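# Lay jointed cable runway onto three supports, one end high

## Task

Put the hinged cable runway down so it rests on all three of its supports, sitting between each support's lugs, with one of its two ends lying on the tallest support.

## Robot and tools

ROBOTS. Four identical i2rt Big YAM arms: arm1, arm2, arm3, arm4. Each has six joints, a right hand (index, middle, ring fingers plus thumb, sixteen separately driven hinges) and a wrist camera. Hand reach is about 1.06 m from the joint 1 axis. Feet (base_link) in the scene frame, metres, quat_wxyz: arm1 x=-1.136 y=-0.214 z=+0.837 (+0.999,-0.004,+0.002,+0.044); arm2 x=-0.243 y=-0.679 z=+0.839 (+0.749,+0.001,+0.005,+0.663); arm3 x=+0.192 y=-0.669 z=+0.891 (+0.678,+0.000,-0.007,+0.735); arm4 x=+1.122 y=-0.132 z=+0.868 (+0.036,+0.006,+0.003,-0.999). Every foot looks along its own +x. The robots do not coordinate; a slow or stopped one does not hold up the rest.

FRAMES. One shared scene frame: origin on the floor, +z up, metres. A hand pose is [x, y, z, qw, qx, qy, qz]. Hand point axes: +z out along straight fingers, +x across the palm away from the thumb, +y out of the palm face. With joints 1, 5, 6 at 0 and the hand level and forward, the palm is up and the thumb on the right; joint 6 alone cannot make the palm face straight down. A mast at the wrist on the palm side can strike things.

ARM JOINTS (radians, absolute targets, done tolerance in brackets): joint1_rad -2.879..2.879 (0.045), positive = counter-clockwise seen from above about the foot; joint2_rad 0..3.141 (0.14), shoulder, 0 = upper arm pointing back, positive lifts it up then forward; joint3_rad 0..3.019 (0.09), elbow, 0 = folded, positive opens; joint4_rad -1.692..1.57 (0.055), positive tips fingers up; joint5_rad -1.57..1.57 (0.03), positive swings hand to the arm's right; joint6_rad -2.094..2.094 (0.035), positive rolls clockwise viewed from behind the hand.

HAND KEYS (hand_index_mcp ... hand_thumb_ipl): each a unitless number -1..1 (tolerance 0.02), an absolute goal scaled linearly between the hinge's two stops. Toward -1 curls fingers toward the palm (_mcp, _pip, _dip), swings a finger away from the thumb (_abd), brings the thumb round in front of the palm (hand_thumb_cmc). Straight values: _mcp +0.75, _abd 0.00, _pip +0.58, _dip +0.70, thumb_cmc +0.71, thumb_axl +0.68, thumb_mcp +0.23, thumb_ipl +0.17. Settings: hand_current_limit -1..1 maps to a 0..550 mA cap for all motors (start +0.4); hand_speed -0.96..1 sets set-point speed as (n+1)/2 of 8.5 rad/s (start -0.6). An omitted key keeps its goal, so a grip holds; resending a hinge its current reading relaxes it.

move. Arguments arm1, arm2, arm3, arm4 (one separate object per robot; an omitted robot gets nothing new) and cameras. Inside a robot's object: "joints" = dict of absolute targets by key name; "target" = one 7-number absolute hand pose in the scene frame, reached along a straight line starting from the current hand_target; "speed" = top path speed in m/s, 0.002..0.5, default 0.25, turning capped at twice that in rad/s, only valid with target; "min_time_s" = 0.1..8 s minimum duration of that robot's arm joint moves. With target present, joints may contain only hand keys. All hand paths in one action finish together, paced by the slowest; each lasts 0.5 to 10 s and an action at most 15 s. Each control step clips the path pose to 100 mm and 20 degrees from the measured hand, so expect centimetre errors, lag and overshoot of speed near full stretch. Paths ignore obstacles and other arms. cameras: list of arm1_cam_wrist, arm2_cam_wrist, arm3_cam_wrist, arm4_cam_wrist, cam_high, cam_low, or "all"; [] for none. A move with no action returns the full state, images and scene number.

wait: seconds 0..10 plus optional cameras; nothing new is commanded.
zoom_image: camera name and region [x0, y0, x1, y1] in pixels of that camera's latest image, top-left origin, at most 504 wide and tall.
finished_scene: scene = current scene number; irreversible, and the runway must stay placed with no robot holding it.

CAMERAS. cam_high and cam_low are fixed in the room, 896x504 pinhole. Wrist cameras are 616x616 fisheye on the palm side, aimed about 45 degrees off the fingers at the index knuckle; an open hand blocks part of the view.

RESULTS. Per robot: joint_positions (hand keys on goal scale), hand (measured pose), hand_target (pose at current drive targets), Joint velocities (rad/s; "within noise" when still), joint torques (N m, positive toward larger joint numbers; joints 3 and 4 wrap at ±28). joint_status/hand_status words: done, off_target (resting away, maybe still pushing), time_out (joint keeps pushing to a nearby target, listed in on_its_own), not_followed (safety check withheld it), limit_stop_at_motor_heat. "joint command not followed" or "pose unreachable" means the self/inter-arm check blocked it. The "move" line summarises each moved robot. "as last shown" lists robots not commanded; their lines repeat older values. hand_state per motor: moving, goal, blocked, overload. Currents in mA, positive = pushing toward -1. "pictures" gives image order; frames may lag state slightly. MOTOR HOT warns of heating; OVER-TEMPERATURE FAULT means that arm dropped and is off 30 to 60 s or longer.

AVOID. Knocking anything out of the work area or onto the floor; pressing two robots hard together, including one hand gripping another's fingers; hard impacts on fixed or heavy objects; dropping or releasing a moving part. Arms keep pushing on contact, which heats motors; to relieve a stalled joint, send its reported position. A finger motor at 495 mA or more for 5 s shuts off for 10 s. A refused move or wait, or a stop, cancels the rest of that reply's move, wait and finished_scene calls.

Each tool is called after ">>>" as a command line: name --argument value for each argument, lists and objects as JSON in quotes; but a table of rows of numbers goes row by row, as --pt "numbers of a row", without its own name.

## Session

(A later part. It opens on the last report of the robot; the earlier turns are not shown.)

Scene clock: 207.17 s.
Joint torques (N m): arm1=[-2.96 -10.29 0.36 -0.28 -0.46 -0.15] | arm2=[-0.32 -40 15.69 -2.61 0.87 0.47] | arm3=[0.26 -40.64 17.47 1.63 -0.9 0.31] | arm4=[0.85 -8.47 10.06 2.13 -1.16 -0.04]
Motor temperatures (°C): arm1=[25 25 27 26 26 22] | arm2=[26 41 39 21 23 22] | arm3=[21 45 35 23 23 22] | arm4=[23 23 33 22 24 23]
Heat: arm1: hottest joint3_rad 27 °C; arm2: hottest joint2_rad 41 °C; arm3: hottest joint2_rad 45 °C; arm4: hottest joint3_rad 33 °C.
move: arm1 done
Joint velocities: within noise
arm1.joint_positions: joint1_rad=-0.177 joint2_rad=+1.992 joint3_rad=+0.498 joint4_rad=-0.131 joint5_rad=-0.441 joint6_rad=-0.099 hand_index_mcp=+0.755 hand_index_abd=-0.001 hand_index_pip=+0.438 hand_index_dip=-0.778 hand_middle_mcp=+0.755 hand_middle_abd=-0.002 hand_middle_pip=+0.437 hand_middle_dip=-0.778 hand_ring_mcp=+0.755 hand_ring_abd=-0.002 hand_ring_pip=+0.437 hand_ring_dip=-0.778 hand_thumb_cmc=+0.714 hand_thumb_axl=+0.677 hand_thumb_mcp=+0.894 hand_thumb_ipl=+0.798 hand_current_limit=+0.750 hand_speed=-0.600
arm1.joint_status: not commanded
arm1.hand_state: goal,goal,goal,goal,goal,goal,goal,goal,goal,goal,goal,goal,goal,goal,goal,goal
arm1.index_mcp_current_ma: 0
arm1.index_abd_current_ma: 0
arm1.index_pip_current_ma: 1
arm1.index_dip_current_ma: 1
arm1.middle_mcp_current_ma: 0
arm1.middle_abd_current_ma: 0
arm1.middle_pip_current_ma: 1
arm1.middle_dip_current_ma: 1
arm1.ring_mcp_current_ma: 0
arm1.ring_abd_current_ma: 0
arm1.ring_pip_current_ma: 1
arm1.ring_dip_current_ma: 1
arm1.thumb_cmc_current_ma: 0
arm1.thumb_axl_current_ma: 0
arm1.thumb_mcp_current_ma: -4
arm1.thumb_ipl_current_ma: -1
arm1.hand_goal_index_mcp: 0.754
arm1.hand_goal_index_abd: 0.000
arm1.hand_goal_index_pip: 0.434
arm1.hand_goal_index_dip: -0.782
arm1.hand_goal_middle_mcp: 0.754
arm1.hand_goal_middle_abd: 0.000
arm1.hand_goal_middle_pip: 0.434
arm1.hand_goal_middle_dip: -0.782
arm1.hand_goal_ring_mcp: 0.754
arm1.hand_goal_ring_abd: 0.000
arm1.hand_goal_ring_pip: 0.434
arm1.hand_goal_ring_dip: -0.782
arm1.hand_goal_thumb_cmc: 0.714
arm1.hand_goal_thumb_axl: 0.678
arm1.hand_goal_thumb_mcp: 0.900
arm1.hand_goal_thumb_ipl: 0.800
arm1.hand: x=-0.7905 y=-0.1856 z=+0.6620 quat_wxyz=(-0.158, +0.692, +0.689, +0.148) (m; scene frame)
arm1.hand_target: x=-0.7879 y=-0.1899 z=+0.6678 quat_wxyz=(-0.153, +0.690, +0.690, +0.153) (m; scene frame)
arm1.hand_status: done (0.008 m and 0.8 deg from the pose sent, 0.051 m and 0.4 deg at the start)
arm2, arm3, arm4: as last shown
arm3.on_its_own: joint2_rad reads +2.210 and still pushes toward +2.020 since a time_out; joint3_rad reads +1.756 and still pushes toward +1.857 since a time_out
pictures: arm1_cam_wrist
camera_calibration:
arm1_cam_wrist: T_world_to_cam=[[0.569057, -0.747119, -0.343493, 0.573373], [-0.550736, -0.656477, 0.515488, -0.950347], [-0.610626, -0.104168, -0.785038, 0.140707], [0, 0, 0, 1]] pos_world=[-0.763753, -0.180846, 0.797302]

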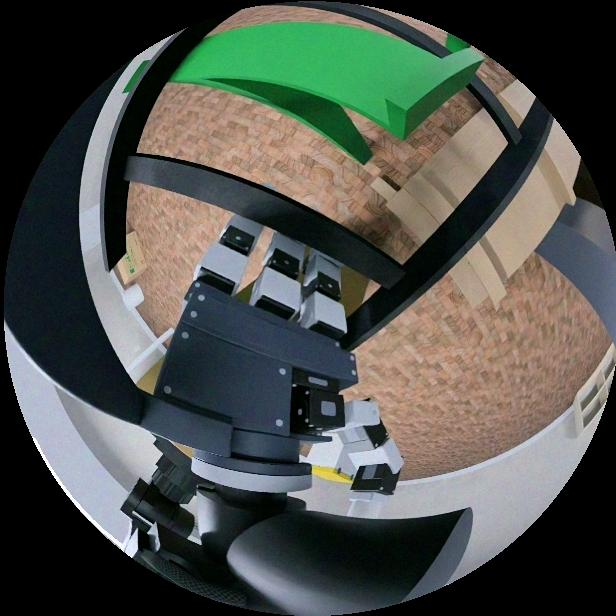

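>>> move --arm1 '{"target": [-0.786, -0.179, 0.634, -0.153, 0.6903, 0.6903, 0.153], "speed": 0.08}'

>>> move --arm1 '{"target": [-0.770, -0.179, 0.634, -0.153, 0.6903, 0.6903, 0.153], "speed": 0.08}'

>>> move --arm1 '{"target": [-0.770, -0.192, 0.672, -0.153, 0.6903, 0.6903, 0.153], "speed": 0.06}' --cameras '["arm1_cam_wrist"]'

>>> zoom_image --camera "arm1_cam_wrist" --region '[150, 60, 510, 360]'

Scene clock: 208.90 s.
Joint torques (N m): arm1=[-0.38 -8.59 0.13 0.53 -0.54 0.21] | arm2=[-0.26 -40 15.71 -2.63 0.88 0.47] | arm3=[0.26 -40.64 17.47 1.63 -0.9 0.31] | arm4=[1.14 -8.47 10.03 2.1 -1.16 -0.06]
Motor temperatures (°C): arm1=[25 25 27 26 25 22] | arm2=[26 42 39 21 23 22] | arm3=[21 45 35 23 23 22] | arm4=[23 23 33 22 24 23]
Heat: arm1: hottest joint3_rad 27 °C; arm2: hottest joint2_rad 42 °C; arm3: hottest joint2_rad 45 °C; arm4: hottest joint3_rad 33 °C.
move: arm1 done
Joint velocities: within noise
arm1.joint_positions: joint1_rad=-0.169 joint2_rad=+2.102 joint3_rad=+0.518 joint4_rad=-0.020 joint5_rad=-0.441 joint6_rad=-0.090 hand_index_mcp=+0.755 hand_index_abd=-0.001 hand_index_pip=+0.438 hand_index_dip=-0.778 hand_middle_mcp=+0.755 hand_middle_abd=-0.001 hand_middle_pip=+0.437 hand_middle_dip=-0.778 hand_ring_mcp=+0.755 hand_ring_abd=-0.002 hand_ring_pip=+0.437 hand_ring_dip=-0.778 hand_thumb_cmc=+0.714 hand_thumb_axl=+0.677 hand_thumb_mcp=+0.894 hand_thumb_ipl=+0.798 hand_current_limit=+0.750 hand_speed=-0.600
arm1.joint_status: not commanded
arm1.hand_state: goal,goal,goal,goal,goal,goal,goal,goal,goal,goal,goal,goal,goal,goal,goal,goal
arm1.index_mcp_current_ma: 0
arm1.index_abd_current_ma: 0
arm1.index_pip_current_ma: 1
arm1.index_dip_current_ma: 1
arm1.middle_mcp_current_ma: 0
arm1.middle_abd_current_ma: 0
arm1.middle_pip_current_ma: 1
arm1.middle_dip_current_ma: 1
arm1.ring_mcp_current_ma: 0
arm1.ring_abd_current_ma: 0
arm1.ring_pip_current_ma: 1
arm1.ring_dip_current_ma: 1
arm1.thumb_cmc_current_ma: 0
arm1.thumb_axl_current_ma: 0
arm1.thumb_mcp_current_ma: -4
arm1.thumb_ipl_current_ma: -1
arm1.hand_goal_index_mcp: 0.754
arm1.hand_goal_index_abd: 0.000
arm1.hand_goal_index_pip: 0.434
arm1.hand_goal_index_dip: -0.782
arm1.hand_goal_middle_mcp: 0.754
arm1.hand_goal_middle_abd: 0.000
arm1.hand_goal_middle_pip: 0.434
arm1.hand_goal_middle_dip: -0.782
arm1.hand_goal_ring_mcp: 0.754
arm1.hand_goal_ring_abd: 0.000
arm1.hand_goal_ring_pip: 0.434
arm1.hand_goal_ring_dip: -0.782
arm1.hand_goal_thumb_cmc: 0.714
arm1.hand_goal_thumb_axl: 0.678
arm1.hand_goal_thumb_mcp: 0.900
arm1.hand_goal_thumb_ipl: 0.800
arm1.hand: x=-0.7871 y=-0.1840 z=+0.6365 quat_wxyz=(-0.151, +0.690, +0.691, +0.153) (m; scene frame)
arm1.hand_target: x=-0.7862 y=-0.1790 z=+0.6340 quat_wxyz=(-0.153, +0.690, +0.690, +0.153) (m; scene frame)
arm1.hand_status: done (0.006 m and 0.2 deg from the pose sent, 0.029 m and 0.9 deg at the start)
arm2, arm3, arm4: as last shown
arm3.on_its_own: joint2_rad reads +2.210 and still pushes toward +2.020 since a time_out; joint3_rad reads +1.756 and still pushes toward +1.857 since a time_out
pictures: none

Scene clock: 209.90 s.
Joint torques (N m): arm1=[-0.38 -8.88 1.21 -0.08 -0.54 0.18] | arm2=[-0.09 -40 15.68 -2.62 0.88 0.47] | arm3=[0.26 -40.64 17.46 1.63 -0.9 0.31] | arm4=[1.38 -8.76 10.13 2.19 -1.16 -0.08]
Motor temperatures (°C): arm1=[25 25 27 26 25 22] | arm2=[26 42 39 21 23 22] | arm3=[21 45 35 23 23 22] | arm4=[23 23 33 22 24 23]
Heat: arm1: hottest joint3_rad 27 °C; arm2: hottest joint2_rad 42 °C; arm3: hottest joint2_rad 45 °C; arm4: hottest joint3_rad 33 °C.
move: arm1 done
Joint velocities: within noise
arm1.joint_positions: joint1_rad=-0.165 joint2_rad=+2.102 joint3_rad=+0.552 joint4_rad=-0.042 joint5_rad=-0.441 joint6_rad=-0.086 hand_index_mcp=+0.755 hand_index_abd=-0.001 hand_index_pip=+0.437 hand_index_dip=-0.778 hand_middle_mcp=+0.755 hand_middle_abd=-0.001 hand_middle_pip=+0.437 hand_middle_dip=-0.778 hand_ring_mcp=+0.757 hand_ring_abd=-0.001 hand_ring_pip=+0.437 hand_ring_dip=-0.778 hand_thumb_cmc=+0.714 hand_thumb_axl=+0.677 hand_thumb_mcp=+0.894 hand_thumb_ipl=+0.798 hand_current_limit=+0.750 hand_speed=-0.600
arm1.joint_status: not commanded
arm1.hand_state: goal,goal,goal,goal,goal,goal,goal,goal,goal,goal,goal,goal,goal,goal,goal,goal
arm1.index_mcp_current_ma: 0
arm1.index_abd_current_ma: 0
arm1.index_pip_current_ma: 1
arm1.index_dip_current_ma: 1
arm1.middle_mcp_current_ma: 0
arm1.middle_abd_current_ma: 0
arm1.middle_pip_current_ma: 1
arm1.middle_dip_current_ma: 1
arm1.ring_mcp_current_ma: 1
arm1.ring_abd_current_ma: 0
arm1.ring_pip_current_ma: 1
arm1.ring_dip_current_ma: 1
arm1.thumb_cmc_current_ma: 0
arm1.thumb_axl_current_ma: 0
arm1.thumb_mcp_current_ma: -4
arm1.thumb_ipl_current_ma: -1
arm1.hand_goal_index_mcp: 0.754
arm1.hand_goal_index_abd: 0.000
arm1.hand_goal_index_pip: 0.434
arm1.hand_goal_index_dip: -0.782
arm1.hand_goal_middle_mcp: 0.754
arm1.hand_goal_middle_abd: 0.000
arm1.hand_goal_middle_pip: 0.434
arm1.hand_goal_middle_dip: -0.782
arm1.hand_goal_ring_mcp: 0.754
arm1.hand_goal_ring_abd: 0.000
arm1.hand_goal_ring_pip: 0.434
arm1.hand_goal_ring_dip: -0.782
arm1.hand_goal_thumb_cmc: 0.714
arm1.hand_goal_thumb_axl: 0.678
arm1.hand_goal_thumb_mcp: 0.900
arm1.hand_goal_thumb_ipl: 0.800
arm1.hand: x=-0.7711 y=-0.1841 z=+0.6374 quat_wxyz=(-0.147, +0.689, +0.692, +0.156) (m; scene frame)
arm1.hand_target: x=-0.7700 y=-0.1791 z=+0.6341 quat_wxyz=(-0.153, +0.690, +0.690, +0.153) (m; scene frame)
arm1.hand_status: done (0.006 m and 0.8 deg from the pose sent, 0.018 m and 0.2 deg at the start)
arm2, arm3, arm4: as last shown
arm3.on_its_own: joint2_rad reads +2.210 and still pushes toward +2.020 since a time_out; joint3_rad reads +1.756 and still pushes toward +1.857 since a time_out
arm4.hand: x=+0.7340 y=-0.1318 z=+0.9135 quat_wxyz=(-0.053, +0.696, -0.716, +0.023) (m; scene frame)
arm4.hand_target: x=+0.7024 y=-0.1497 z=+0.9373 quat_wxyz=(+0.000, +0.708, -0.706, +0.000) (m; scene frame)
pictures: none

Scene clock: 211.27 s.
Joint torques (N m): arm1=[-2.96 -10.87 0.85 -0.32 -0.46 -0.13] | arm2=[-0.21 -40 15.72 -2.65 0.87 0.46] | arm3=[0.26 -40.64 17.47 1.65 -0.9 0.31] | arm4=[1.26 -8.7 10.09 2.19 -1.15 -0.06]
Motor temperatures (°C): arm1=[25 25 27 26 25 22] | arm2=[26 42 39 21 23 22] | arm3=[21 45 35 23 23 22] | arm4=[23 23 33 22 24 23]
Heat: arm1: hottest joint3_rad 27 °C; arm2: hottest joint2_rad 42 °C; arm3: hottest joint2_rad 45 °C; arm4: hottest joint3_rad 33 °C.
move: arm1 done
Joint velocities: within noise
arm1.joint_positions: joint1_rad=-0.177 joint2_rad=+1.987 joint3_rad=+0.544 joint4_rad=-0.185 joint5_rad=-0.441 joint6_rad=-0.100 hand_index_mcp=+0.754 hand_index_abd=-0.001 hand_index_pip=+0.437 hand_index_dip=-0.778 hand_middle_mcp=+0.754 hand_middle_abd=-0.001 hand_middle_pip=+0.437 hand_middle_dip=-0.778 hand_ring_mcp=+0.756 hand_ring_abd=+0.000 hand_ring_pip=+0.437 hand_ring_dip=-0.778 hand_thumb_cmc=+0.714 hand_thumb_axl=+0.677 hand_thumb_mcp=+0.894 hand_thumb_ipl=+0.798 hand_current_limit=+0.750 hand_speed=-0.600
arm1.joint_status: not commanded
arm1.hand_state: goal,goal,goal,goal,goal,goal,goal,goal,goal,goal,goal,goal,goal,goal,goal,goal
arm1.index_mcp_current_ma: 0
arm1.index_abd_current_ma: 0
arm1.index_pip_current_ma: 1
arm1.index_dip_current_ma: 1
arm1.middle_mcp_current_ma: 0
arm1.middle_abd_current_ma: 0
arm1.middle_pip_current_ma: 1
arm1.middle_dip_current_ma: 1
arm1.ring_mcp_current_ma: 1
arm1.ring_abd_current_ma: 0
arm1.ring_pip_current_ma: 1
arm1.ring_dip_current_ma: 1
arm1.thumb_cmc_current_ma: 0
arm1.thumb_axl_current_ma: 0
arm1.thumb_mcp_current_ma: -4
arm1.thumb_ipl_current_ma: -1
arm1.hand_goal_index_mcp: 0.754
arm1.hand_goal_index_abd: 0.000
arm1.hand_goal_index_pip: 0.434
arm1.hand_goal_index_dip: -0.782
arm1.hand_goal_middle_mcp: 0.754
arm1.hand_goal_middle_abd: 0.000
arm1.hand_goal_middle_pip: 0.434
arm1.hand_goal_middle_dip: -0.782
arm1.hand_goal_ring_mcp: 0.754
arm1.hand_goal_ring_abd: 0.000
arm1.hand_goal_ring_pip: 0.434
arm1.hand_goal_ring_dip: -0.782
arm1.hand_goal_thumb_cmc: 0.714
arm1.hand_goal_thumb_axl: 0.678
arm1.hand_goal_thumb_mcp: 0.900
arm1.hand_goal_thumb_ipl: 0.800
arm1.hand: x=-0.7736 y=-0.1870 z=+0.6649 quat_wxyz=(-0.159, +0.692, +0.689, +0.147) (m; scene frame)
arm1.hand_target: x=-0.7700 y=-0.1919 z=+0.6718 quat_wxyz=(-0.153, +0.690, +0.690, +0.153) (m; scene frame)
arm1.hand_status: done (0.009 m and 1.0 deg from the pose sent, 0.036 m and 0.8 deg at the start)
arm2.joint_positions: joint1_rad=+0.355 joint2_rad=+2.267 joint3_rad=+1.757 joint4_rad=-0.978 joint5_rad=-0.007 joint6_rad=+1.734 hand_index_mcp=+0.845 hand_index_abd=-0.148 hand_index_pip=+0.680 hand_index_dip=-0.468 hand_middle_mcp=+0.749 hand_middle_abd=-0.076 hand_middle_pip=+0.616 hand_middle_dip=-0.724 hand_ring_mcp=+0.756 hand_ring_abd=+0.001 hand_ring_pip=+0.579 hand_ring_dip=-0.778 hand_thumb_cmc=+0.713 hand_thumb_axl=+0.677 hand_thumb_mcp=+0.222 hand_thumb_ipl=+0.168 hand_current_limit=+0.750 hand_speed=-0.600
arm2.joint_status: not commanded
arm2.hand_state: blocked,blocked,blocked,blocked,goal,blocked,blocked,blocked,goal,goal,goal,goal,goal,goal,goal,goal
arm2.index_mcp_current_ma: 305
arm2.index_abd_current_ma: -452
arm2.index_pip_current_ma: 333
arm2.index_dip_current_ma: 481
arm2.middle_mcp_current_ma: -6
arm2.middle_abd_current_ma: -183
arm2.middle_pip_current_ma: 90
arm2.middle_dip_current_ma: 152
arm2.ring_mcp_current_ma: 2
arm2.ring_abd_current_ma: 0
arm2.ring_pip_current_ma: 2
arm2.ring_dip_current_ma: 4
arm2.thumb_cmc_current_ma: 0
arm2.thumb_axl_current_ma: 0
arm2.thumb_mcp_current_ma: -6
arm2.thumb_ipl_current_ma: 0
arm2.hand_goal_index_mcp: 0.754
arm2.hand_goal_index_abd: 0.000
arm2.hand_goal_index_pip: 0.576
arm2.hand_goal_index_dip: -0.782
arm2.hand_goal_middle_mcp: 0.754
arm2.hand_goal_middle_abd: 0.000
arm2.hand_goal_middle_pip: 0.576
arm2.hand_goal_middle_dip: -0.782
arm2.hand_goal_ring_mcp: 0.754
arm2.hand_goal_ring_abd: 0.000
arm2.hand_goal_ring_pip: 0.576
arm2.hand_goal_ring_dip: -0.782
arm2.hand_goal_thumb_cmc: 0.714
arm2.hand_goal_thumb_axl: 0.678
arm2.hand_goal_thumb_mcp: 0.226
arm2.hand_goal_thumb_ipl: 0.168
arm2.hand: x=-0.3134 y=-0.0439 z=+0.7766 quat_wxyz=(-0.038, +0.681, +0.731, +0.015) (m; scene frame)
arm2.hand_target: x=-0.3115 y=-0.0053 z=+0.9578 quat_wxyz=(-0.141, +0.694, +0.700, +0.091) (m; scene frame)
arm2.hand_status: not commanded
arm3.joint_positions: joint1_rad=-0.375 joint2_rad=+2.210 joint3_rad=+1.756 joint4_rad=-1.016 joint5_rad=+0.009 joint6_rad=-1.841 hand_index_mcp=+0.751 hand_index_abd=-0.002 hand_index_pip=+0.578 hand_index_dip=-0.778 hand_middle_mcp=+0.811 hand_middle_abd=+0.018 hand_middle_pip=+0.644 hand_middle_dip=-0.692 hand_ring_mcp=+0.864 hand_ring_abd=+0.049 hand_ring_pip=+0.703 hand_ring_dip=-0.462 hand_thumb_cmc=+0.714 hand_thumb_axl=+0.677 hand_thumb_mcp=+0.221 hand_thumb_ipl=+0.168 hand_current_limit=+0.750 hand_speed=-0.600
arm3.joint_status: not commanded
arm3.hand_state: goal,goal,goal,goal,blocked,goal,blocked,blocked,blocked,blocked,blocked,blocked,goal,goal,goal,goal
arm3.index_mcp_current_ma: -1
arm3.index_abd_current_ma: 0
arm3.index_pip_current_ma: 0
arm3.index_dip_current_ma: 1
arm3.middle_mcp_current_ma: 76
arm3.middle_abd_current_ma: 7
arm3.middle_pip_current_ma: 95
arm3.middle_dip_current_ma: 156
arm3.ring_mcp_current_ma: 245
arm3.ring_abd_current_ma: 41
arm3.ring_pip_current_ma: 286
arm3.ring_dip_current_ma: 481
arm3.thumb_cmc_current_ma: 0
arm3.thumb_axl_current_ma: 0
arm3.thumb_mcp_current_ma: -1
arm3.thumb_ipl_current_ma: 0
arm3.hand_goal_index_mcp: 0.754
arm3.hand_goal_index_abd: 0.000
arm3.hand_goal_index_pip: 0.576
arm3.hand_goal_index_dip: -0.782
arm3.hand_goal_middle_mcp: 0.754
arm3.hand_goal_middle_abd: 0.000
arm3.hand_goal_middle_pip: 0.576
arm3.hand_goal_middle_dip: -0.782
arm3.hand_goal_ring_mcp: 0.754
arm3.hand_goal_ring_abd: 0.000
arm3.hand_goal_ring_pip: 0.576
arm3.hand_goal_ring_dip: -0.782
arm3.hand_goal_thumb_cmc: 0.714
arm3.hand_goal_thumb_axl: 0.678
arm3.hand_goal_thumb_mcp: 0.226
arm3.hand_goal_thumb_ipl: 0.168
arm3.on_its_own: joint2_rad reads +2.210 and still pushes toward +2.020 since a time_out; joint3_rad reads +1.756 and still pushes toward +1.857 since a time_out
arm3.hand: x=+0.3033 y=-0.0031 z=+0.8784 quat_wxyz=(+0.054, -0.698, +0.714, +0.020) (m; scene frame)
arm3.hand_target: x=+0.3074 y=+0.0506 z=+1.0540 quat_wxyz=(+0.186, -0.680, +0.702, +0.106) (m; scene frame)
arm3.hand_status: not commanded
arm4.joint_positions: joint1_rad=+0.025 joint2_rad=+1.365 joint3_rad=+0.777 joint4_rad=-1.083 joint5_rad=+0.026 joint6_rad=+0.127 hand_index_mcp=+0.754 hand_index_abd=-0.002 hand_index_pip=+0.436 hand_index_dip=-0.779 hand_middle_mcp=+0.754 hand_middle_abd=+0.003 hand_middle_pip=+0.437 hand_middle_dip=-0.778 hand_ring_mcp=+0.837 hand_ring_abd=+0.049 hand_ring_pip=+0.506 hand_ring_dip=-0.721 hand_thumb_cmc=+0.714 hand_thumb_axl=+0.677 hand_thumb_mcp=+0.896 hand_thumb_ipl=+0.799 hand_current_limit=+0.750 hand_speed=-0.600
arm4.joint_status: not commanded
arm4.hand_state: goal,goal,goal,goal,goal,goal,goal,goal,blocked,blocked,blocked,blocked,goal,goal,goal,goal
arm4.index_mcp_current_ma: -1
arm4.index_abd_current_ma: -7
arm4.index_pip_current_ma: 8
arm4.index_dip_current_ma: 12
arm4.middle_mcp_current_ma: -2
arm4.middle_abd_current_ma: 9
arm4.middle_pip_current_ma: 10
arm4.middle_dip_current_ma: 15
arm4.ring_mcp_current_ma: 399
arm4.ring_abd_current_ma: 186
arm4.ring_pip_current_ma: 323
arm4.ring_dip_current_ma: 274
arm4.thumb_cmc_current_ma: 0
arm4.thumb_axl_current_ma: -2
arm4.thumb_mcp_current_ma: -18
arm4.thumb_ipl_current_ma: -6
arm4.hand_goal_index_mcp: 0.754
arm4.hand_goal_index_abd: 0.000
arm4.hand_goal_index_pip: 0.434
arm4.hand_goal_index_dip: -0.782
arm4.hand_goal_middle_mcp: 0.754
arm4.hand_goal_middle_abd: 0.000
arm4.hand_goal_middle_pip: 0.434
arm4.hand_goal_middle_dip: -0.782
arm4.hand_goal_ring_mcp: 0.754
arm4.hand_goal_ring_abd: 0.000
arm4.hand_goal_ring_pip: 0.434
arm4.hand_goal_ring_dip: -0.782
arm4.hand_goal_thumb_cmc: 0.714
arm4.hand_goal_thumb_axl: 0.678
arm4.hand_goal_thumb_mcp: 0.900
arm4.hand_goal_thumb_ipl: 0.800
arm4.hand: x=+0.7340 y=-0.1318 z=+0.9135 quat_wxyz=(-0.053, +0.696, -0.716, +0.023) (m; scene frame)
arm4.hand_target: x=+0.7024 y=-0.1498 z=+0.9373 quat_wxyz=(+0.000, +0.708, -0.707, +0.000) (m; scene frame)
arm4.hand_status: not commanded
pictures: arm1_cam_wrist
camera_calibration:
arm1_cam_wrist: T_world_to_cam=[[0.568634, -0.746625, -0.345264, 0.564561], [-0.548877, -0.657009, 0.516791, -0.943001], [-0.612691, -0.104357, -0.783403, 0.15043], [0, 0, 0, 1]] pos_world=[-0.746453, -0.182347, 0.800105]

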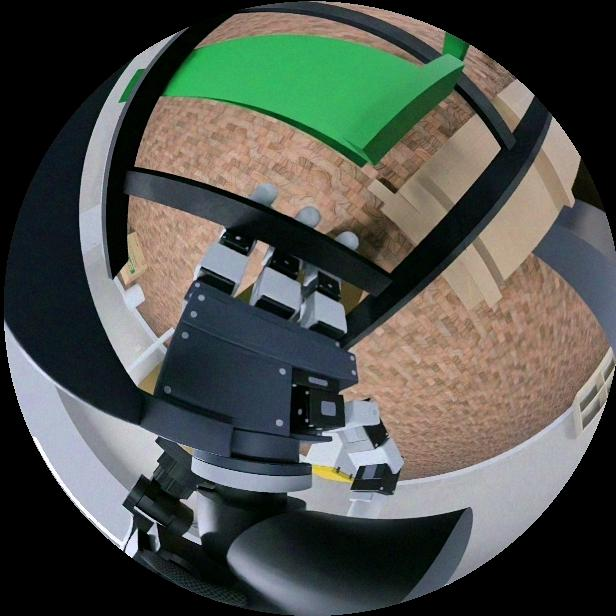

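Scaled by 1.400 from the camera's 616x616 image, which has a finer 880x880 frame.

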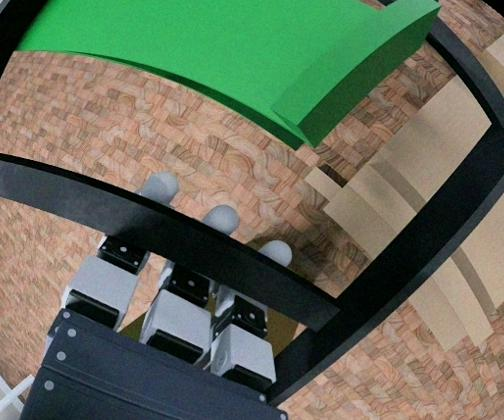

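>>> move --arm1 '{"target": [-0.770, -0.198, 0.686, -0.153, 0.6903, 0.6903, 0.153], "speed": 0.05}'

Scene clock: 212.43 s.
Joint torques (N m): arm1=[-3.19 -11.46 1.11 -0.39 -0.44 -0.21] | arm2=[-0.44 -39.82 15.71 -2.65 0.93 0.43] | arm3=[0.09 -40.64 17.46 1.63 -0.89 0.31] | arm4=[1.32 -8.64 10.11 1.94 -1.12 -0.05]
Motor temperatures (°C): arm1=[25 25 27 26 25 22] | arm2=[26 42 39 21 23 22] | arm3=[21 45 35 23 23 22] | arm4=[23 23 33 22 24 23]
Heat: arm1: hottest joint3_rad 27 °C; arm2: hottest joint2_rad 42 °C; arm3: hottest joint2_rad 45 °C; arm4: hottest joint3_rad 33 °C.
move: arm1 off_target
Joint velocities: within noise
arm1.joint_positions: joint1_rad=-0.195 joint2_rad=+1.945 joint3_rad=+0.542 joint4_rad=-0.242 joint5_rad=-0.440 joint6_rad=-0.120 hand_index_mcp=+0.755 hand_index_abd=+0.000 hand_index_pip=+0.438 hand_index_dip=-0.777 hand_middle_mcp=+0.756 hand_middle_abd=+0.000 hand_middle_pip=+0.442 hand_middle_dip=-0.772 hand_ring_mcp=+0.758 hand_ring_abd=+0.000 hand_ring_pip=+0.440 hand_ring_dip=-0.776 hand_thumb_cmc=+0.714 hand_thumb_axl=+0.677 hand_thumb_mcp=+0.894 hand_thumb_ipl=+0.798 hand_current_limit=+0.750 hand_speed=-0.600
arm1.joint_status: not commanded
arm1.hand_state: goal,goal,goal,goal,goal,goal,goal,goal,goal,goal,goal,goal,goal,goal,goal,goal
arm1.index_mcp_current_ma: 0
arm1.index_abd_current_ma: 0
arm1.index_pip_current_ma: 2
arm1.index_dip_current_ma: 2
arm1.middle_mcp_current_ma: 0
arm1.middle_abd_current_ma: 0
arm1.middle_pip_current_ma: 4
arm1.middle_dip_current_ma: 6
arm1.ring_mcp_current_ma: 2
arm1.ring_abd_current_ma: 0
arm1.ring_pip_current_ma: 3
arm1.ring_dip_current_ma: 3
arm1.thumb_cmc_current_ma: 0
arm1.thumb_axl_current_ma: 0
arm1.thumb_mcp_current_ma: -4
arm1.thumb_ipl_current_ma: -1
arm1.hand_goal_index_mcp: 0.754
arm1.hand_goal_index_abd: 0.000
arm1.hand_goal_index_pip: 0.434
arm1.hand_goal_index_dip: -0.782
arm1.hand_goal_middle_mcp: 0.754
arm1.hand_goal_middle_abd: 0.000
arm1.hand_goal_middle_pip: 0.434
arm1.hand_goal_middle_dip: -0.782
arm1.hand_goal_ring_mcp: 0.754
arm1.hand_goal_ring_abd: 0.000
arm1.hand_goal_ring_pip: 0.434
arm1.hand_goal_ring_dip: -0.782
arm1.hand_goal_thumb_cmc: 0.714
arm1.hand_goal_thumb_axl: 0.678
arm1.hand_goal_thumb_mcp: 0.900
arm1.hand_goal_thumb_ipl: 0.800
arm1.hand: x=-0.7752 y=-0.1918 z=+0.6755 quat_wxyz=(-0.162, +0.692, +0.689, +0.144) (m; scene frame)
arm1.hand_target: x=-0.7699 y=-0.1980 z=+0.6855 quat_wxyz=(-0.153, +0.691, +0.690, +0.153) (m; scene frame)
arm1.hand_status: off_target (0.013 m and 1.5 deg from the pose sent, 0.024 m and 1.0 deg at the start)
arm2, arm3, arm4: as last shown
arm2.joint_positions: joint1_rad=+0.357 joint2_rad=+2.266 joint3_rad=+1.757 joint4_rad=-0.978 joint5_rad=-0.008 joint6_rad=+1.739 hand_index_mcp=+0.845 hand_index_abd=-0.146 hand_index_pip=+0.680 hand_index_dip=-0.468 hand_middle_mcp=+0.749 hand_middle_abd=-0.076 hand_middle_pip=+0.616 hand_middle_dip=-0.724 hand_ring_mcp=+0.756 hand_ring_abd=+0.001 hand_ring_pip=+0.579 hand_ring_dip=-0.778 hand_thumb_cmc=+0.713 hand_thumb_axl=+0.677 hand_thumb_mcp=+0.222 hand_thumb_ipl=+0.168 hand_current_limit=+0.750 hand_speed=-0.600
arm2.index_abd_current_ma: -444
arm2.hand: x=-0.3150 y=-0.0442 z=+0.7772 quat_wxyz=(-0.039, +0.682, +0.730, +0.015) (m; scene frame)
arm2.hand_target: x=-0.3115 y=-0.0054 z=+0.9579 quat_wxyz=(-0.141, +0.694, +0.700, +0.091) (m; scene frame)
arm3.joint_positions: joint1_rad=-0.373 joint2_rad=+2.210 joint3_rad=+1.756 joint4_rad=-1.016 joint5_rad=+0.009 joint6_rad=-1.841 hand_index_mcp=+0.749 hand_index_abd=-0.002 hand_index_pip=+0.578 hand_index_dip=-0.778 hand_middle_mcp=+0.810 hand_middle_abd=+0.018 hand_middle_pip=+0.644 hand_middle_dip=-0.692 hand_ring_mcp=+0.864 hand_ring_abd=+0.049 hand_ring_pip=+0.703 hand_ring_dip=-0.462 hand_thumb_cmc=+0.714 hand_thumb_axl=+0.677 hand_thumb_mcp=+0.221 hand_thumb_ipl=+0.168 hand_current_limit=+0.750 hand_speed=-0.600
arm3.middle_mcp_current_ma: 75
arm3.on_its_own: joint2_rad reads +2.210 and still pushes toward +2.020 since a time_out; joint3_rad reads +1.756 and still pushes toward +1.857 since a time_out
arm3.hand: x=+0.3020 y=-0.0028 z=+0.8784 quat_wxyz=(+0.054, -0.698, +0.713, +0.020) (m; scene frame)
arm3.hand_target: x=+0.3072 y=+0.0506 z=+1.0540 quat_wxyz=(+0.186, -0.680, +0.702, +0.106) (m; scene frame)
arm4.joint_positions: joint1_rad=+0.025 joint2_rad=+1.366 joint3_rad=+0.777 joint4_rad=-1.078 joint5_rad=+0.025 joint6_rad=+0.127 hand_index_mcp=+0.754 hand_index_abd=-0.002 hand_index_pip=+0.436 hand_index_dip=-0.779 hand_middle_mcp=+0.754 hand_middle_abd=+0.003 hand_middle_pip=+0.437 hand_middle_dip=-0.778 hand_ring_mcp=+0.837 hand_ring_abd=+0.049 hand_ring_pip=+0.506 hand_ring_dip=-0.721 hand_thumb_cmc=+0.714 hand_thumb_axl=+0.677 hand_thumb_mcp=+0.896 hand_thumb_ipl=+0.799 hand_current_limit=+0.750 hand_speed=-0.600
arm4.hand: x=+0.7329 y=-0.1321 z=+0.9135 quat_wxyz=(-0.051, +0.696, -0.716, +0.022) (m; scene frame)
arm4.hand_target: x=+0.7024 y=-0.1498 z=+0.9372 quat_wxyz=(+0.000, +0.708, -0.707, +0.000) (m; scene frame)
pictures: none

>>> move --arm1 '{"target": [-0.765, -0.208, 0.712, -0.153, 0.6903, 0.6903, 0.153], "speed": 0.05}' --cameras '["arm1_cam_wrist"]'

Scene clock: 213.77 s.
Joint torques (N m): arm1=[-3.78 -11.46 2.97 -0.53 -0.34 -0.2] | arm2=[-0.56 -38.77 15.83 -2.1 1 0.33] | arm3=[0.03 -40.76 17.44 1.54 -0.87 0.26] | arm4=[1.49 -8.53 10.06 1.55 -1.03 -0.06]
Motor temperatures (°C): arm1=[25 25 27 26 25 22] | arm2=[26 42 39 21 23 22] | arm3=[21 45 35 23 23 22] | arm4=[23 23 33 22 24 23]
Heat: arm1: hottest joint3_rad 27 °C; arm2: hottest joint2_rad 42 °C; arm3: hottest joint2_rad 45 °C; arm4: hottest joint3_rad 33 °C.
move: arm1 off_target
Joint velocities: within noise
arm1.joint_positions: joint1_rad=-0.221 joint2_rad=+1.856 joint3_rad=+0.542 joint4_rad=-0.360 joint5_rad=-0.439 joint6_rad=-0.156 hand_index_mcp=+0.759 hand_index_abd=+0.000 hand_index_pip=+0.440 hand_index_dip=-0.776 hand_middle_mcp=+0.759 hand_middle_abd=+0.000 hand_middle_pip=+0.446 hand_middle_dip=-0.767 hand_ring_mcp=+0.760 hand_ring_abd=+0.000 hand_ring_pip=+0.446 hand_ring_dip=-0.765 hand_thumb_cmc=+0.714 hand_thumb_axl=+0.677 hand_thumb_mcp=+0.894 hand_thumb_ipl=+0.798 hand_current_limit=+0.750 hand_speed=-0.600
arm1.joint_status: not commanded
arm1.hand_state: goal,goal,goal,goal,goal,goal,goal,goal,goal,goal,goal,goal,goal,goal,goal,goal
arm1.index_mcp_current_ma: 2
arm1.index_abd_current_ma: 0
arm1.index_pip_current_ma: 3
arm1.index_dip_current_ma: 3
arm1.middle_mcp_current_ma: 2
arm1.middle_abd_current_ma: 0
arm1.middle_pip_current_ma: 8
arm1.middle_dip_current_ma: 13
arm1.ring_mcp_current_ma: 3
arm1.ring_abd_current_ma: 0
arm1.ring_pip_current_ma: 9
arm1.ring_dip_current_ma: 14
arm1.thumb_cmc_current_ma: 0
arm1.thumb_axl_current_ma: 0
arm1.thumb_mcp_current_ma: -4
arm1.thumb_ipl_current_ma: -1
arm1.hand_goal_index_mcp: 0.754
arm1.hand_goal_index_abd: 0.000
arm1.hand_goal_index_pip: 0.434
arm1.hand_goal_index_dip: -0.782
arm1.hand_goal_middle_mcp: 0.754
arm1.hand_goal_middle_abd: 0.000
arm1.hand_goal_middle_pip: 0.434
arm1.hand_goal_middle_dip: -0.782
arm1.hand_goal_ring_mcp: 0.754
arm1.hand_goal_ring_abd: 0.000
arm1.hand_goal_ring_pip: 0.434
arm1.hand_goal_ring_dip: -0.782
arm1.hand_goal_thumb_cmc: 0.714
arm1.hand_goal_thumb_axl: 0.678
arm1.hand_goal_thumb_mcp: 0.900
arm1.hand_goal_thumb_ipl: 0.800
arm1.hand: x=-0.7777 y=-0.1976 z=+0.6984 quat_wxyz=(-0.169, +0.690, +0.689, +0.140) (m; scene frame)
arm1.hand_target: x=-0.7651 y=-0.2079 z=+0.7115 quat_wxyz=(-0.152, +0.691, +0.690, +0.153) (m; scene frame)
arm1.hand_status: off_target (0.021 m and 2.3 deg from the pose sent, 0.041 m and 1.5 deg at the start)
arm2, arm3, arm4: as last shown
arm2.joint_positions: joint1_rad=+0.360 joint2_rad=+2.252 joint3_rad=+1.757 joint4_rad=-0.989 joint5_rad=-0.010 joint6_rad=+1.750 hand_index_mcp=+0.849 hand_index_abd=-0.145 hand_index_pip=+0.680 hand_index_dip=-0.468 hand_middle_mcp=+0.756 hand_middle_abd=-0.076 hand_middle_pip=+0.616 hand_middle_dip=-0.724 hand_ring_mcp=+0.757 hand_ring_abd=+0.001 hand_ring_pip=+0.579 hand_ring_dip=-0.778 hand_thumb_cmc=+0.713 hand_thumb_axl=+0.677 hand_thumb_mcp=+0.222 hand_thumb_ipl=+0.168 hand_current_limit=+0.750 hand_speed=-0.600
arm2.index_mcp_current_ma: 322
arm2.index_abd_current_ma: -442
arm2.middle_mcp_current_ma: 1
arm2.ring_mcp_current_ma: 3
arm2.hand: x=-0.3168 y=-0.0455 z=+0.7858 quat_wxyz=(-0.040, +0.685, +0.727, +0.015) (m; scene frame)
arm2.hand_target: x=-0.3116 y=-0.0053 z=+0.9579 quat_wxyz=(-0.141, +0.694, +0.700, +0.091) (m; scene frame)
arm3.joint_positions: joint1_rad=-0.370 joint2_rad=+2.211 joint3_rad=+1.756 joint4_rad=-1.014 joint5_rad=+0.009 joint6_rad=-1.836 hand_index_mcp=+0.749 hand_index_abd=-0.002 hand_index_pip=+0.578 hand_index_dip=-0.778 hand_middle_mcp=+0.810 hand_middle_abd=+0.018 hand_middle_pip=+0.644 hand_middle_dip=-0.692 hand_ring_mcp=+0.864 hand_ring_abd=+0.049 hand_ring_pip=+0.703 hand_ring_dip=-0.462 hand_thumb_cmc=+0.714 hand_thumb_axl=+0.677 hand_thumb_mcp=+0.221 hand_thumb_ipl=+0.168 hand_current_limit=+0.750 hand_speed=-0.600
arm3.on_its_own: joint2_rad reads +2.211 and still pushes toward +2.020 since a time_out; joint3_rad reads +1.756 and still pushes toward +1.857 since a time_out
arm3.hand: x=+0.3006 y=-0.0018 z=+0.8776 quat_wxyz=(+0.054, -0.697, +0.714, +0.021) (m; scene frame)
arm3.hand_target: x=+0.3072 y=+0.0506 z=+1.0539 quat_wxyz=(+0.186, -0.680, +0.702, +0.106) (m; scene frame)
arm4.joint_positions: joint1_rad=+0.025 joint2_rad=+1.366 joint3_rad=+0.777 joint4_rad=-1.068 joint5_rad=+0.023 joint6_rad=+0.127 hand_index_mcp=+0.754 hand_index_abd=-0.002 hand_index_pip=+0.436 hand_index_dip=-0.779 hand_middle_mcp=+0.754 hand_middle_abd=+0.003 hand_middle_pip=+0.437 hand_middle_dip=-0.778 hand_ring_mcp=+0.837 hand_ring_abd=+0.049 hand_ring_pip=+0.506 hand_ring_dip=-0.723 hand_thumb_cmc=+0.714 hand_thumb_axl=+0.677 hand_thumb_mcp=+0.896 hand_thumb_ipl=+0.799 hand_current_limit=+0.750 hand_speed=-0.600
arm4.ring_dip_current_ma: 260
arm4.hand: x=+0.7304 y=-0.1327 z=+0.9140 quat_wxyz=(-0.047, +0.696, -0.716, +0.020) (m; scene frame)
pictures: arm1_cam_wrist
camera_calibration:
arm1_cam_wrist: T_world_to_cam=[[0.565983, -0.740863, -0.361643, 0.581095], [-0.532627, -0.663428, 0.525521, -0.964336], [-0.629262, -0.104815, -0.770093, 0.150761], [0, 0, 0, 1]] pos_world=[-0.747653, -0.193454, 0.833027]

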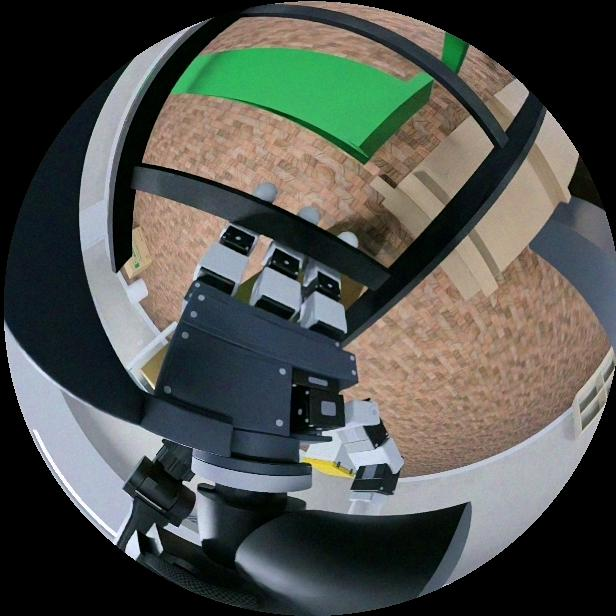

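>>> move --arm1 '{"target": [-0.760, -0.208, 0.728, -0.0923, 0.7010, 0.7010, 0.0923], "speed": 0.05}' --cameras '["arm1_cam_wrist", "cam_high"]'

Scene clock: 216.43 s.
Joint torques (N m): arm1=[-1.96 -11.52 3.47 -0.1 0.97 0.36] | arm2=[-0.56 -38.12 15.8 -1.57 1.01 0.32] | arm3=[-0.03 -40.88 17.44 1.52 -0.87 0.26] | arm4=[1.26 -8.64 9.95 1.59 -1.05 -0.07]
Motor temperatures (°C): arm1=[25 25 27 26 25 22] | arm2=[26 42 38 21 23 22] | arm3=[21 44 36 23 23 22] | arm4=[23 23 33 22 24 23]
Heat: arm1: hottest joint3_rad 27 °C; arm2: hottest joint2_rad 42 °C; arm3: hottest joint2_rad 44 °C; arm4: hottest joint3_rad 33 °C.
move: arm1 off_target
Joint velocities: within noise
arm1.joint_positions: joint1_rad=-0.144 joint2_rad=+1.773 joint3_rad=+0.535 joint4_rad=-0.389 joint5_rad=-0.301 joint6_rad=-0.099 hand_index_mcp=+0.788 hand_index_abd=-0.014 hand_index_pip=+0.479 hand_index_dip=-0.738 hand_middle_mcp=+0.765 hand_middle_abd=-0.003 hand_middle_pip=+0.447 hand_middle_dip=-0.771 hand_ring_mcp=+0.754 hand_ring_abd=+0.000 hand_ring_pip=+0.437 hand_ring_dip=-0.778 hand_thumb_cmc=+0.714 hand_thumb_axl=+0.677 hand_thumb_mcp=+0.894 hand_thumb_ipl=+0.798 hand_current_limit=+0.750 hand_speed=-0.600
arm1.joint_status: not commanded
arm1.hand_state: blocked,goal,blocked,blocked,goal,goal,goal,goal,goal,goal,goal,goal,goal,goal,goal,goal
arm1.index_mcp_current_ma: 49
arm1.index_abd_current_ma: -9
arm1.index_pip_current_ma: 68
arm1.index_dip_current_ma: 66
arm1.middle_mcp_current_ma: 9
arm1.middle_abd_current_ma: -1
arm1.middle_pip_current_ma: 10
arm1.middle_dip_current_ma: 8
arm1.ring_mcp_current_ma: 0
arm1.ring_abd_current_ma: 0
arm1.ring_pip_current_ma: 1
arm1.ring_dip_current_ma: 1
arm1.thumb_cmc_current_ma: 0
arm1.thumb_axl_current_ma: 0
arm1.thumb_mcp_current_ma: -4
arm1.thumb_ipl_current_ma: -1
arm1.hand_goal_index_mcp: 0.754
arm1.hand_goal_index_abd: 0.000
arm1.hand_goal_index_pip: 0.434
arm1.hand_goal_index_dip: -0.782
arm1.hand_goal_middle_mcp: 0.754
arm1.hand_goal_middle_abd: 0.000
arm1.hand_goal_middle_pip: 0.434
arm1.hand_goal_middle_dip: -0.782
arm1.hand_goal_ring_mcp: 0.754
arm1.hand_goal_ring_abd: 0.000
arm1.hand_goal_ring_pip: 0.434
arm1.hand_goal_ring_dip: -0.782
arm1.hand_goal_thumb_cmc: 0.714
arm1.hand_goal_thumb_axl: 0.678
arm1.hand_goal_thumb_mcp: 0.900
arm1.hand_goal_thumb_ipl: 0.800
arm1.hand: x=-0.7727 y=-0.1980 z=+0.7143 quat_wxyz=(-0.117, +0.687, +0.711, +0.092) (m; scene frame)
arm1.hand_target: x=-0.7602 y=-0.2078 z=+0.7277 quat_wxyz=(-0.093, +0.701, +0.701, +0.093) (m; scene frame)
arm1.hand_status: off_target (0.021 m and 3.4 deg from the pose sent, 0.036 m and 10.5 deg at the start)
arm2, arm3, arm4: as last shown
arm2.joint_positions: joint1_rad=+0.360 joint2_rad=+2.245 joint3_rad=+1.757 joint4_rad=-1.002 joint5_rad=-0.010 joint6_rad=+1.752 hand_index_mcp=+0.852 hand_index_abd=-0.145 hand_index_pip=+0.680 hand_index_dip=-0.468 hand_middle_mcp=+0.760 hand_middle_abd=-0.076 hand_middle_pip=+0.616 hand_middle_dip=-0.724 hand_ring_mcp=+0.759 hand_ring_abd=+0.001 hand_ring_pip=+0.579 hand_ring_dip=-0.778 hand_thumb_cmc=+0.713 hand_thumb_axl=+0.677 hand_thumb_mcp=+0.222 hand_thumb_ipl=+0.168 hand_current_limit=+0.750 hand_speed=-0.600
arm2.index_mcp_current_ma: 337
arm2.middle_mcp_current_ma: 8
arm2.ring_mcp_current_ma: 6
arm2.hand: x=-0.3165 y=-0.0479 z=+0.7900 quat_wxyz=(-0.037, +0.686, +0.727, +0.013) (m; scene frame)
arm2.hand_target: x=-0.3117 y=-0.0054 z=+0.9578 quat_wxyz=(-0.141, +0.694, +0.700, +0.091) (m; scene frame)
arm3.joint_positions: joint1_rad=-0.370 joint2_rad=+2.211 joint3_rad=+1.756 joint4_rad=-1.014 joint5_rad=+0.009 joint6_rad=-1.836 hand_index_mcp=+0.748 hand_index_abd=-0.002 hand_index_pip=+0.578 hand_index_dip=-0.778 hand_middle_mcp=+0.809 hand_middle_abd=+0.014 hand_middle_pip=+0.644 hand_middle_dip=-0.692 hand_ring_mcp=+0.864 hand_ring_abd=+0.043 hand_ring_pip=+0.703 hand_ring_dip=-0.462 hand_thumb_cmc=+0.714 hand_thumb_axl=+0.677 hand_thumb_mcp=+0.221 hand_thumb_ipl=+0.168 hand_current_limit=+0.750 hand_speed=-0.600
arm3.middle_mcp_current_ma: 73
arm3.middle_abd_current_ma: 4
arm3.ring_abd_current_ma: 33
arm3.on_its_own: joint2_rad reads +2.211 and still pushes toward +2.020 since a time_out; joint3_rad reads +1.756 and still pushes toward +1.857 since a time_out
arm3.hand: x=+0.3006 y=-0.0019 z=+0.8773 quat_wxyz=(+0.054, -0.697, +0.714, +0.021) (m; scene frame)
arm3.hand_target: x=+0.3072 y=+0.0506 z=+1.0541 quat_wxyz=(+0.186, -0.680, +0.702, +0.106) (m; scene frame)
arm4.joint_positions: joint1_rad=+0.025 joint2_rad=+1.366 joint3_rad=+0.777 joint4_rad=-1.068 joint5_rad=+0.023 joint6_rad=+0.127 hand_index_mcp=+0.754 hand_index_abd=-0.002 hand_index_pip=+0.436 hand_index_dip=-0.779 hand_middle_mcp=+0.754 hand_middle_abd=+0.003 hand_middle_pip=+0.437 hand_middle_dip=-0.778 hand_ring_mcp=+0.837 hand_ring_abd=+0.049 hand_ring_pip=+0.506 hand_ring_dip=-0.731 hand_thumb_cmc=+0.714 hand_thumb_axl=+0.677 hand_thumb_mcp=+0.896 hand_thumb_ipl=+0.799 hand_current_limit=+0.750 hand_speed=-0.600
arm4.ring_dip_current_ma: 223
arm4.hand_target: x=+0.7024 y=-0.1497 z=+0.9372 quat_wxyz=(+0.000, +0.708, -0.707, +0.000) (m; scene frame)
pictures: arm1_cam_wrist, cam_high
camera_calibration:
arm1_cam_wrist: T_world_to_cam=[[0.596799, -0.76386, -0.245661, 0.520104], [-0.517307, -0.600323, 0.609923, -1.00617], [-0.613371, -0.236919, -0.753422, 0.140294], [0, 0, 0, 1]] pos_world=[-0.744842, -0.1735, 0.847154]

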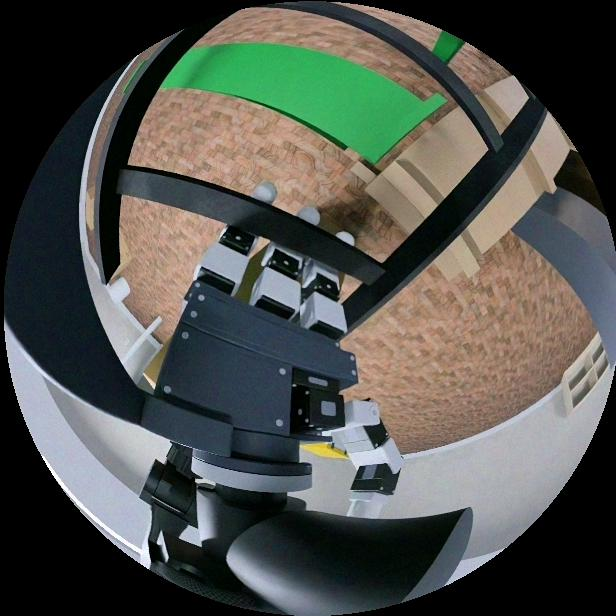

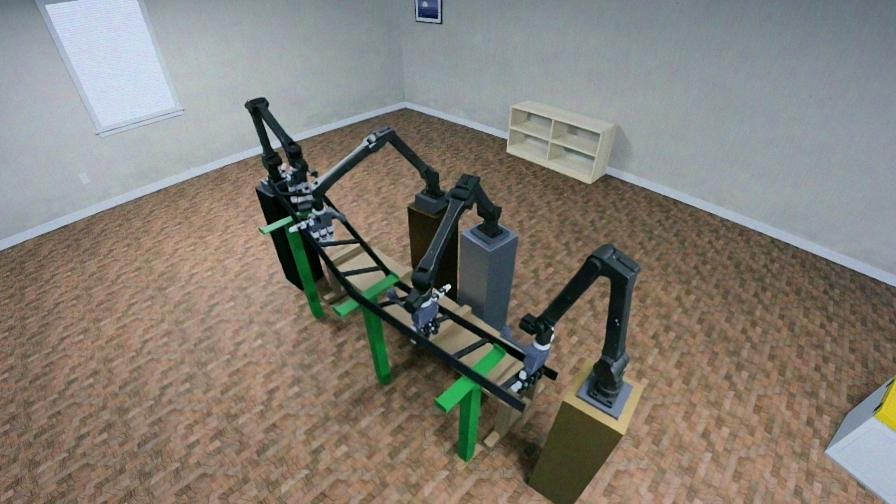

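>>> move --arm1 '{"target": [-0.758, -0.210, 0.758, -0.0923, 0.7010, 0.7010, 0.0923], "speed": 0.05}' --cameras '["arm1_cam_wrist", "arm2_cam_wrist"]'

Scene clock: 217.83 s.
Joint torques (N m): arm1=[-2.37 -10.99 5.46 -0.49 0.64 0.3] | arm2=[-0.5 -36.42 15.94 -1.06 1.01 0.22] | arm3=[-0.09 -40.82 17.44 1.46 -0.81 0.2] | arm4=[0.97 -8.41 10.1 1.26 -0.83 -0.03]
Motor temperatures (°C): arm1=[25 25 26 26 25 22] | arm2=[26 42 38 21 23 22] | arm3=[21 44 36 23 23 22] | arm4=[23 23 33 22 24 23]
Heat: arm1: hottest joint3_rad 26 °C; arm2: hottest joint2_rad 42 °C; arm3: hottest joint2_rad 44 °C; arm4: hottest joint3_rad 33 °C.
move: arm1 off_target
Joint velocities: within noise
arm1.joint_positions: joint1_rad=-0.143 joint2_rad=+1.671 joint3_rad=+0.535 joint4_rad=-0.497 joint5_rad=-0.292 joint6_rad=-0.097 hand_index_mcp=+0.788 hand_index_abd=-0.014 hand_index_pip=+0.480 hand_index_dip=-0.732 hand_middle_mcp=+0.762 hand_middle_abd=-0.002 hand_middle_pip=+0.447 hand_middle_dip=-0.770 hand_ring_mcp=+0.754 hand_ring_abd=+0.000 hand_ring_pip=+0.437 hand_ring_dip=-0.778 hand_thumb_cmc=+0.714 hand_thumb_axl=+0.677 hand_thumb_mcp=+0.894 hand_thumb_ipl=+0.798 hand_current_limit=+0.750 hand_speed=-0.600
arm1.joint_status: not commanded
arm1.hand_state: blocked,goal,blocked,blocked,goal,goal,goal,goal,goal,goal,goal,goal,goal,goal,goal,goal
arm1.index_mcp_current_ma: 49
arm1.index_abd_current_ma: -9
arm1.index_pip_current_ma: 71
arm1.index_dip_current_ma: 82
arm1.middle_mcp_current_ma: 5
arm1.middle_abd_current_ma: 0
arm1.middle_pip_current_ma: 10
arm1.middle_dip_current_ma: 9
arm1.ring_mcp_current_ma: 0
arm1.ring_abd_current_ma: 0
arm1.ring_pip_current_ma: 1
arm1.ring_dip_current_ma: 1
arm1.thumb_cmc_current_ma: 0
arm1.thumb_axl_current_ma: 0
arm1.thumb_mcp_current_ma: -4
arm1.thumb_ipl_current_ma: -1
arm1.hand_goal_index_mcp: 0.754
arm1.hand_goal_index_abd: 0.000
arm1.hand_goal_index_pip: 0.434
arm1.hand_goal_index_dip: -0.782
arm1.hand_goal_middle_mcp: 0.754
arm1.hand_goal_middle_abd: 0.000
arm1.hand_goal_middle_pip: 0.434
arm1.hand_goal_middle_dip: -0.782
arm1.hand_goal_ring_mcp: 0.754
arm1.hand_goal_ring_abd: 0.000
arm1.hand_goal_ring_pip: 0.434
arm1.hand_goal_ring_dip: -0.782
arm1.hand_goal_thumb_cmc: 0.714
arm1.hand_goal_thumb_axl: 0.678
arm1.hand_goal_thumb_mcp: 0.900
arm1.hand_goal_thumb_ipl: 0.800
arm1.hand: x=-0.7751 y=-0.1992 z=+0.7408 quat_wxyz=(-0.116, +0.689, +0.711, +0.086) (m; scene frame)
arm1.hand_target: x=-0.7584 y=-0.2096 z=+0.7576 quat_wxyz=(-0.092, +0.701, +0.701, +0.093) (m; scene frame)
arm1.hand_status: off_target (0.027 m and 3.3 deg from the pose sent, 0.048 m and 3.4 deg at the start)
arm2, arm3, arm4: as last shown
arm2.joint_positions: joint1_rad=+0.360 joint2_rad=+2.228 joint3_rad=+1.757 joint4_rad=-1.014 joint5_rad=-0.010 joint6_rad=+1.763 hand_index_mcp=+0.858 hand_index_abd=-0.143 hand_index_pip=+0.680 hand_index_dip=-0.468 hand_middle_mcp=+0.769 hand_middle_abd=-0.076 hand_middle_pip=+0.616 hand_middle_dip=-0.724 hand_ring_mcp=+0.759 hand_ring_abd=+0.001 hand_ring_pip=+0.579 hand_ring_dip=-0.778 hand_thumb_cmc=+0.713 hand_thumb_axl=+0.677 hand_thumb_mcp=+0.222 hand_thumb_ipl=+0.168 hand_current_limit=+0.750 hand_speed=-0.600
arm2.index_mcp_current_ma: 365
arm2.index_abd_current_ma: -432
arm2.middle_mcp_current_ma: 26
arm2.middle_pip_current_ma: 93
arm2.middle_dip_current_ma: 153
arm2.hand: x=-0.3167 y=-0.0486 z=+0.8011 quat_wxyz=(-0.040, +0.690, +0.723, +0.014) (m; scene frame)
arm3.joint_positions: joint1_rad=-0.370 joint2_rad=+2.211 joint3_rad=+1.756 joint4_rad=-1.012 joint5_rad=+0.008 joint6_rad=-1.830 hand_index_mcp=+0.748 hand_index_abd=-0.002 hand_index_pip=+0.578 hand_index_dip=-0.778 hand_middle_mcp=+0.809 hand_middle_abd=+0.014 hand_middle_pip=+0.644 hand_middle_dip=-0.692 hand_ring_mcp=+0.864 hand_ring_abd=+0.040 hand_ring_pip=+0.703 hand_ring_dip=-0.462 hand_thumb_cmc=+0.714 hand_thumb_axl=+0.677 hand_thumb_mcp=+0.221 hand_thumb_ipl=+0.168 hand_current_limit=+0.750 hand_speed=-0.600
arm3.ring_abd_current_ma: 29
arm3.on_its_own: joint2_rad reads +2.211 and still pushes toward +2.020 since a time_out; joint3_rad reads +1.756 and still pushes toward +1.857 since a time_out
arm3.hand: x=+0.3001 y=-0.0008 z=+0.8775 quat_wxyz=(+0.054, -0.696, +0.716, +0.022) (m; scene frame)
arm3.hand_target: x=+0.3073 y=+0.0505 z=+1.0540 quat_wxyz=(+0.186, -0.680, +0.702, +0.106) (m; scene frame)
arm4.joint_positions: joint1_rad=+0.025 joint2_rad=+1.366 joint3_rad=+0.777 joint4_rad=-1.061 joint5_rad=+0.018 joint6_rad=+0.127 hand_index_mcp=+0.754 hand_index_abd=-0.002 hand_index_pip=+0.436 hand_index_dip=-0.779 hand_middle_mcp=+0.754 hand_middle_abd=+0.003 hand_middle_pip=+0.437 hand_middle_dip=-0.778 hand_ring_mcp=+0.837 hand_ring_abd=+0.048 hand_ring_pip=+0.506 hand_ring_dip=-0.731 hand_thumb_cmc=+0.714 hand_thumb_axl=+0.677 hand_thumb_mcp=+0.896 hand_thumb_ipl=+0.799 hand_current_limit=+0.750 hand_speed=-0.600
arm4.ring_abd_current_ma: 181
arm4.hand: x=+0.7287 y=-0.1338 z=+0.9142 quat_wxyz=(-0.042, +0.696, -0.717, +0.020) (m; scene frame)
arm4.hand_target: x=+0.7024 y=-0.1498 z=+0.9372 quat_wxyz=(+0.000, +0.708, -0.707, +0.000) (m; scene frame)
pictures: arm1_cam_wrist, arm2_cam_wrist
camera_calibration:
arm1_cam_wrist: T_world_to_cam=[[0.594173, -0.76682, -0.242786, 0.522354], [-0.514061, -0.594185, 0.618616, -1.02703], [-0.618627, -0.242758, -0.747241, 0.148688], [0, 0, 0, 1]] pos_world=[-0.746343, -0.173599, 0.873263]
arm2_cam_wrist: T_world_to_cam=[[0.642263, -0.765063, -0.0466512, 0.235403], [-0.55145, -0.503495, 0.665129, -0.770242], [-0.532354, -0.401462, -0.74527, 0.536269], [0, 0, 0, 1]] pos_world=[-0.290455, 0.00757719, 0.922957]

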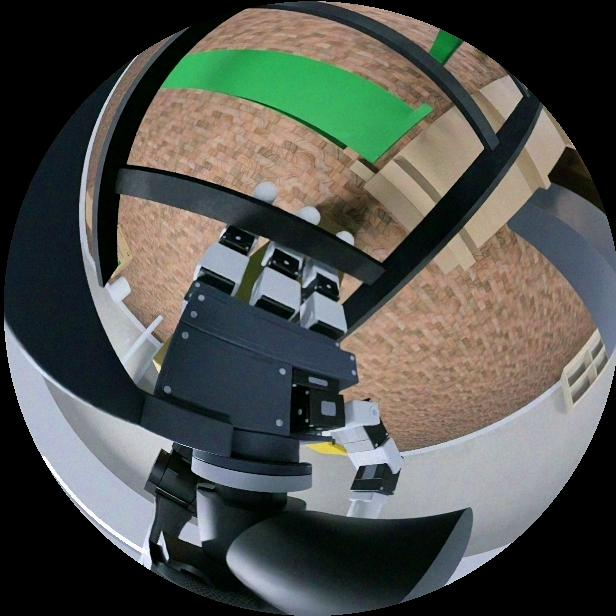

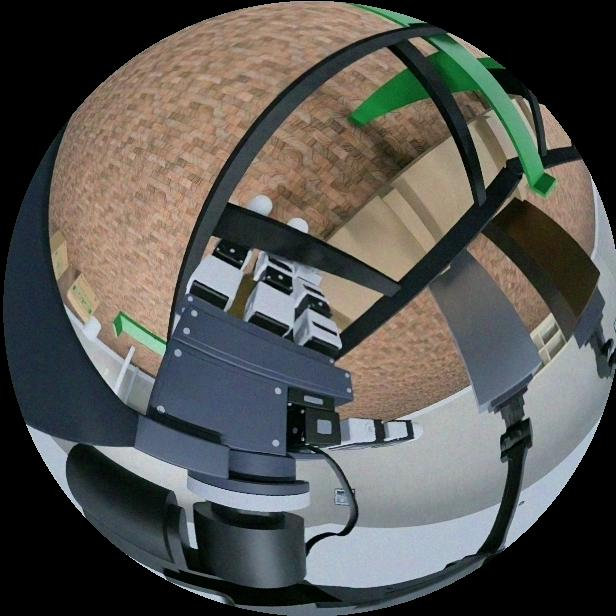

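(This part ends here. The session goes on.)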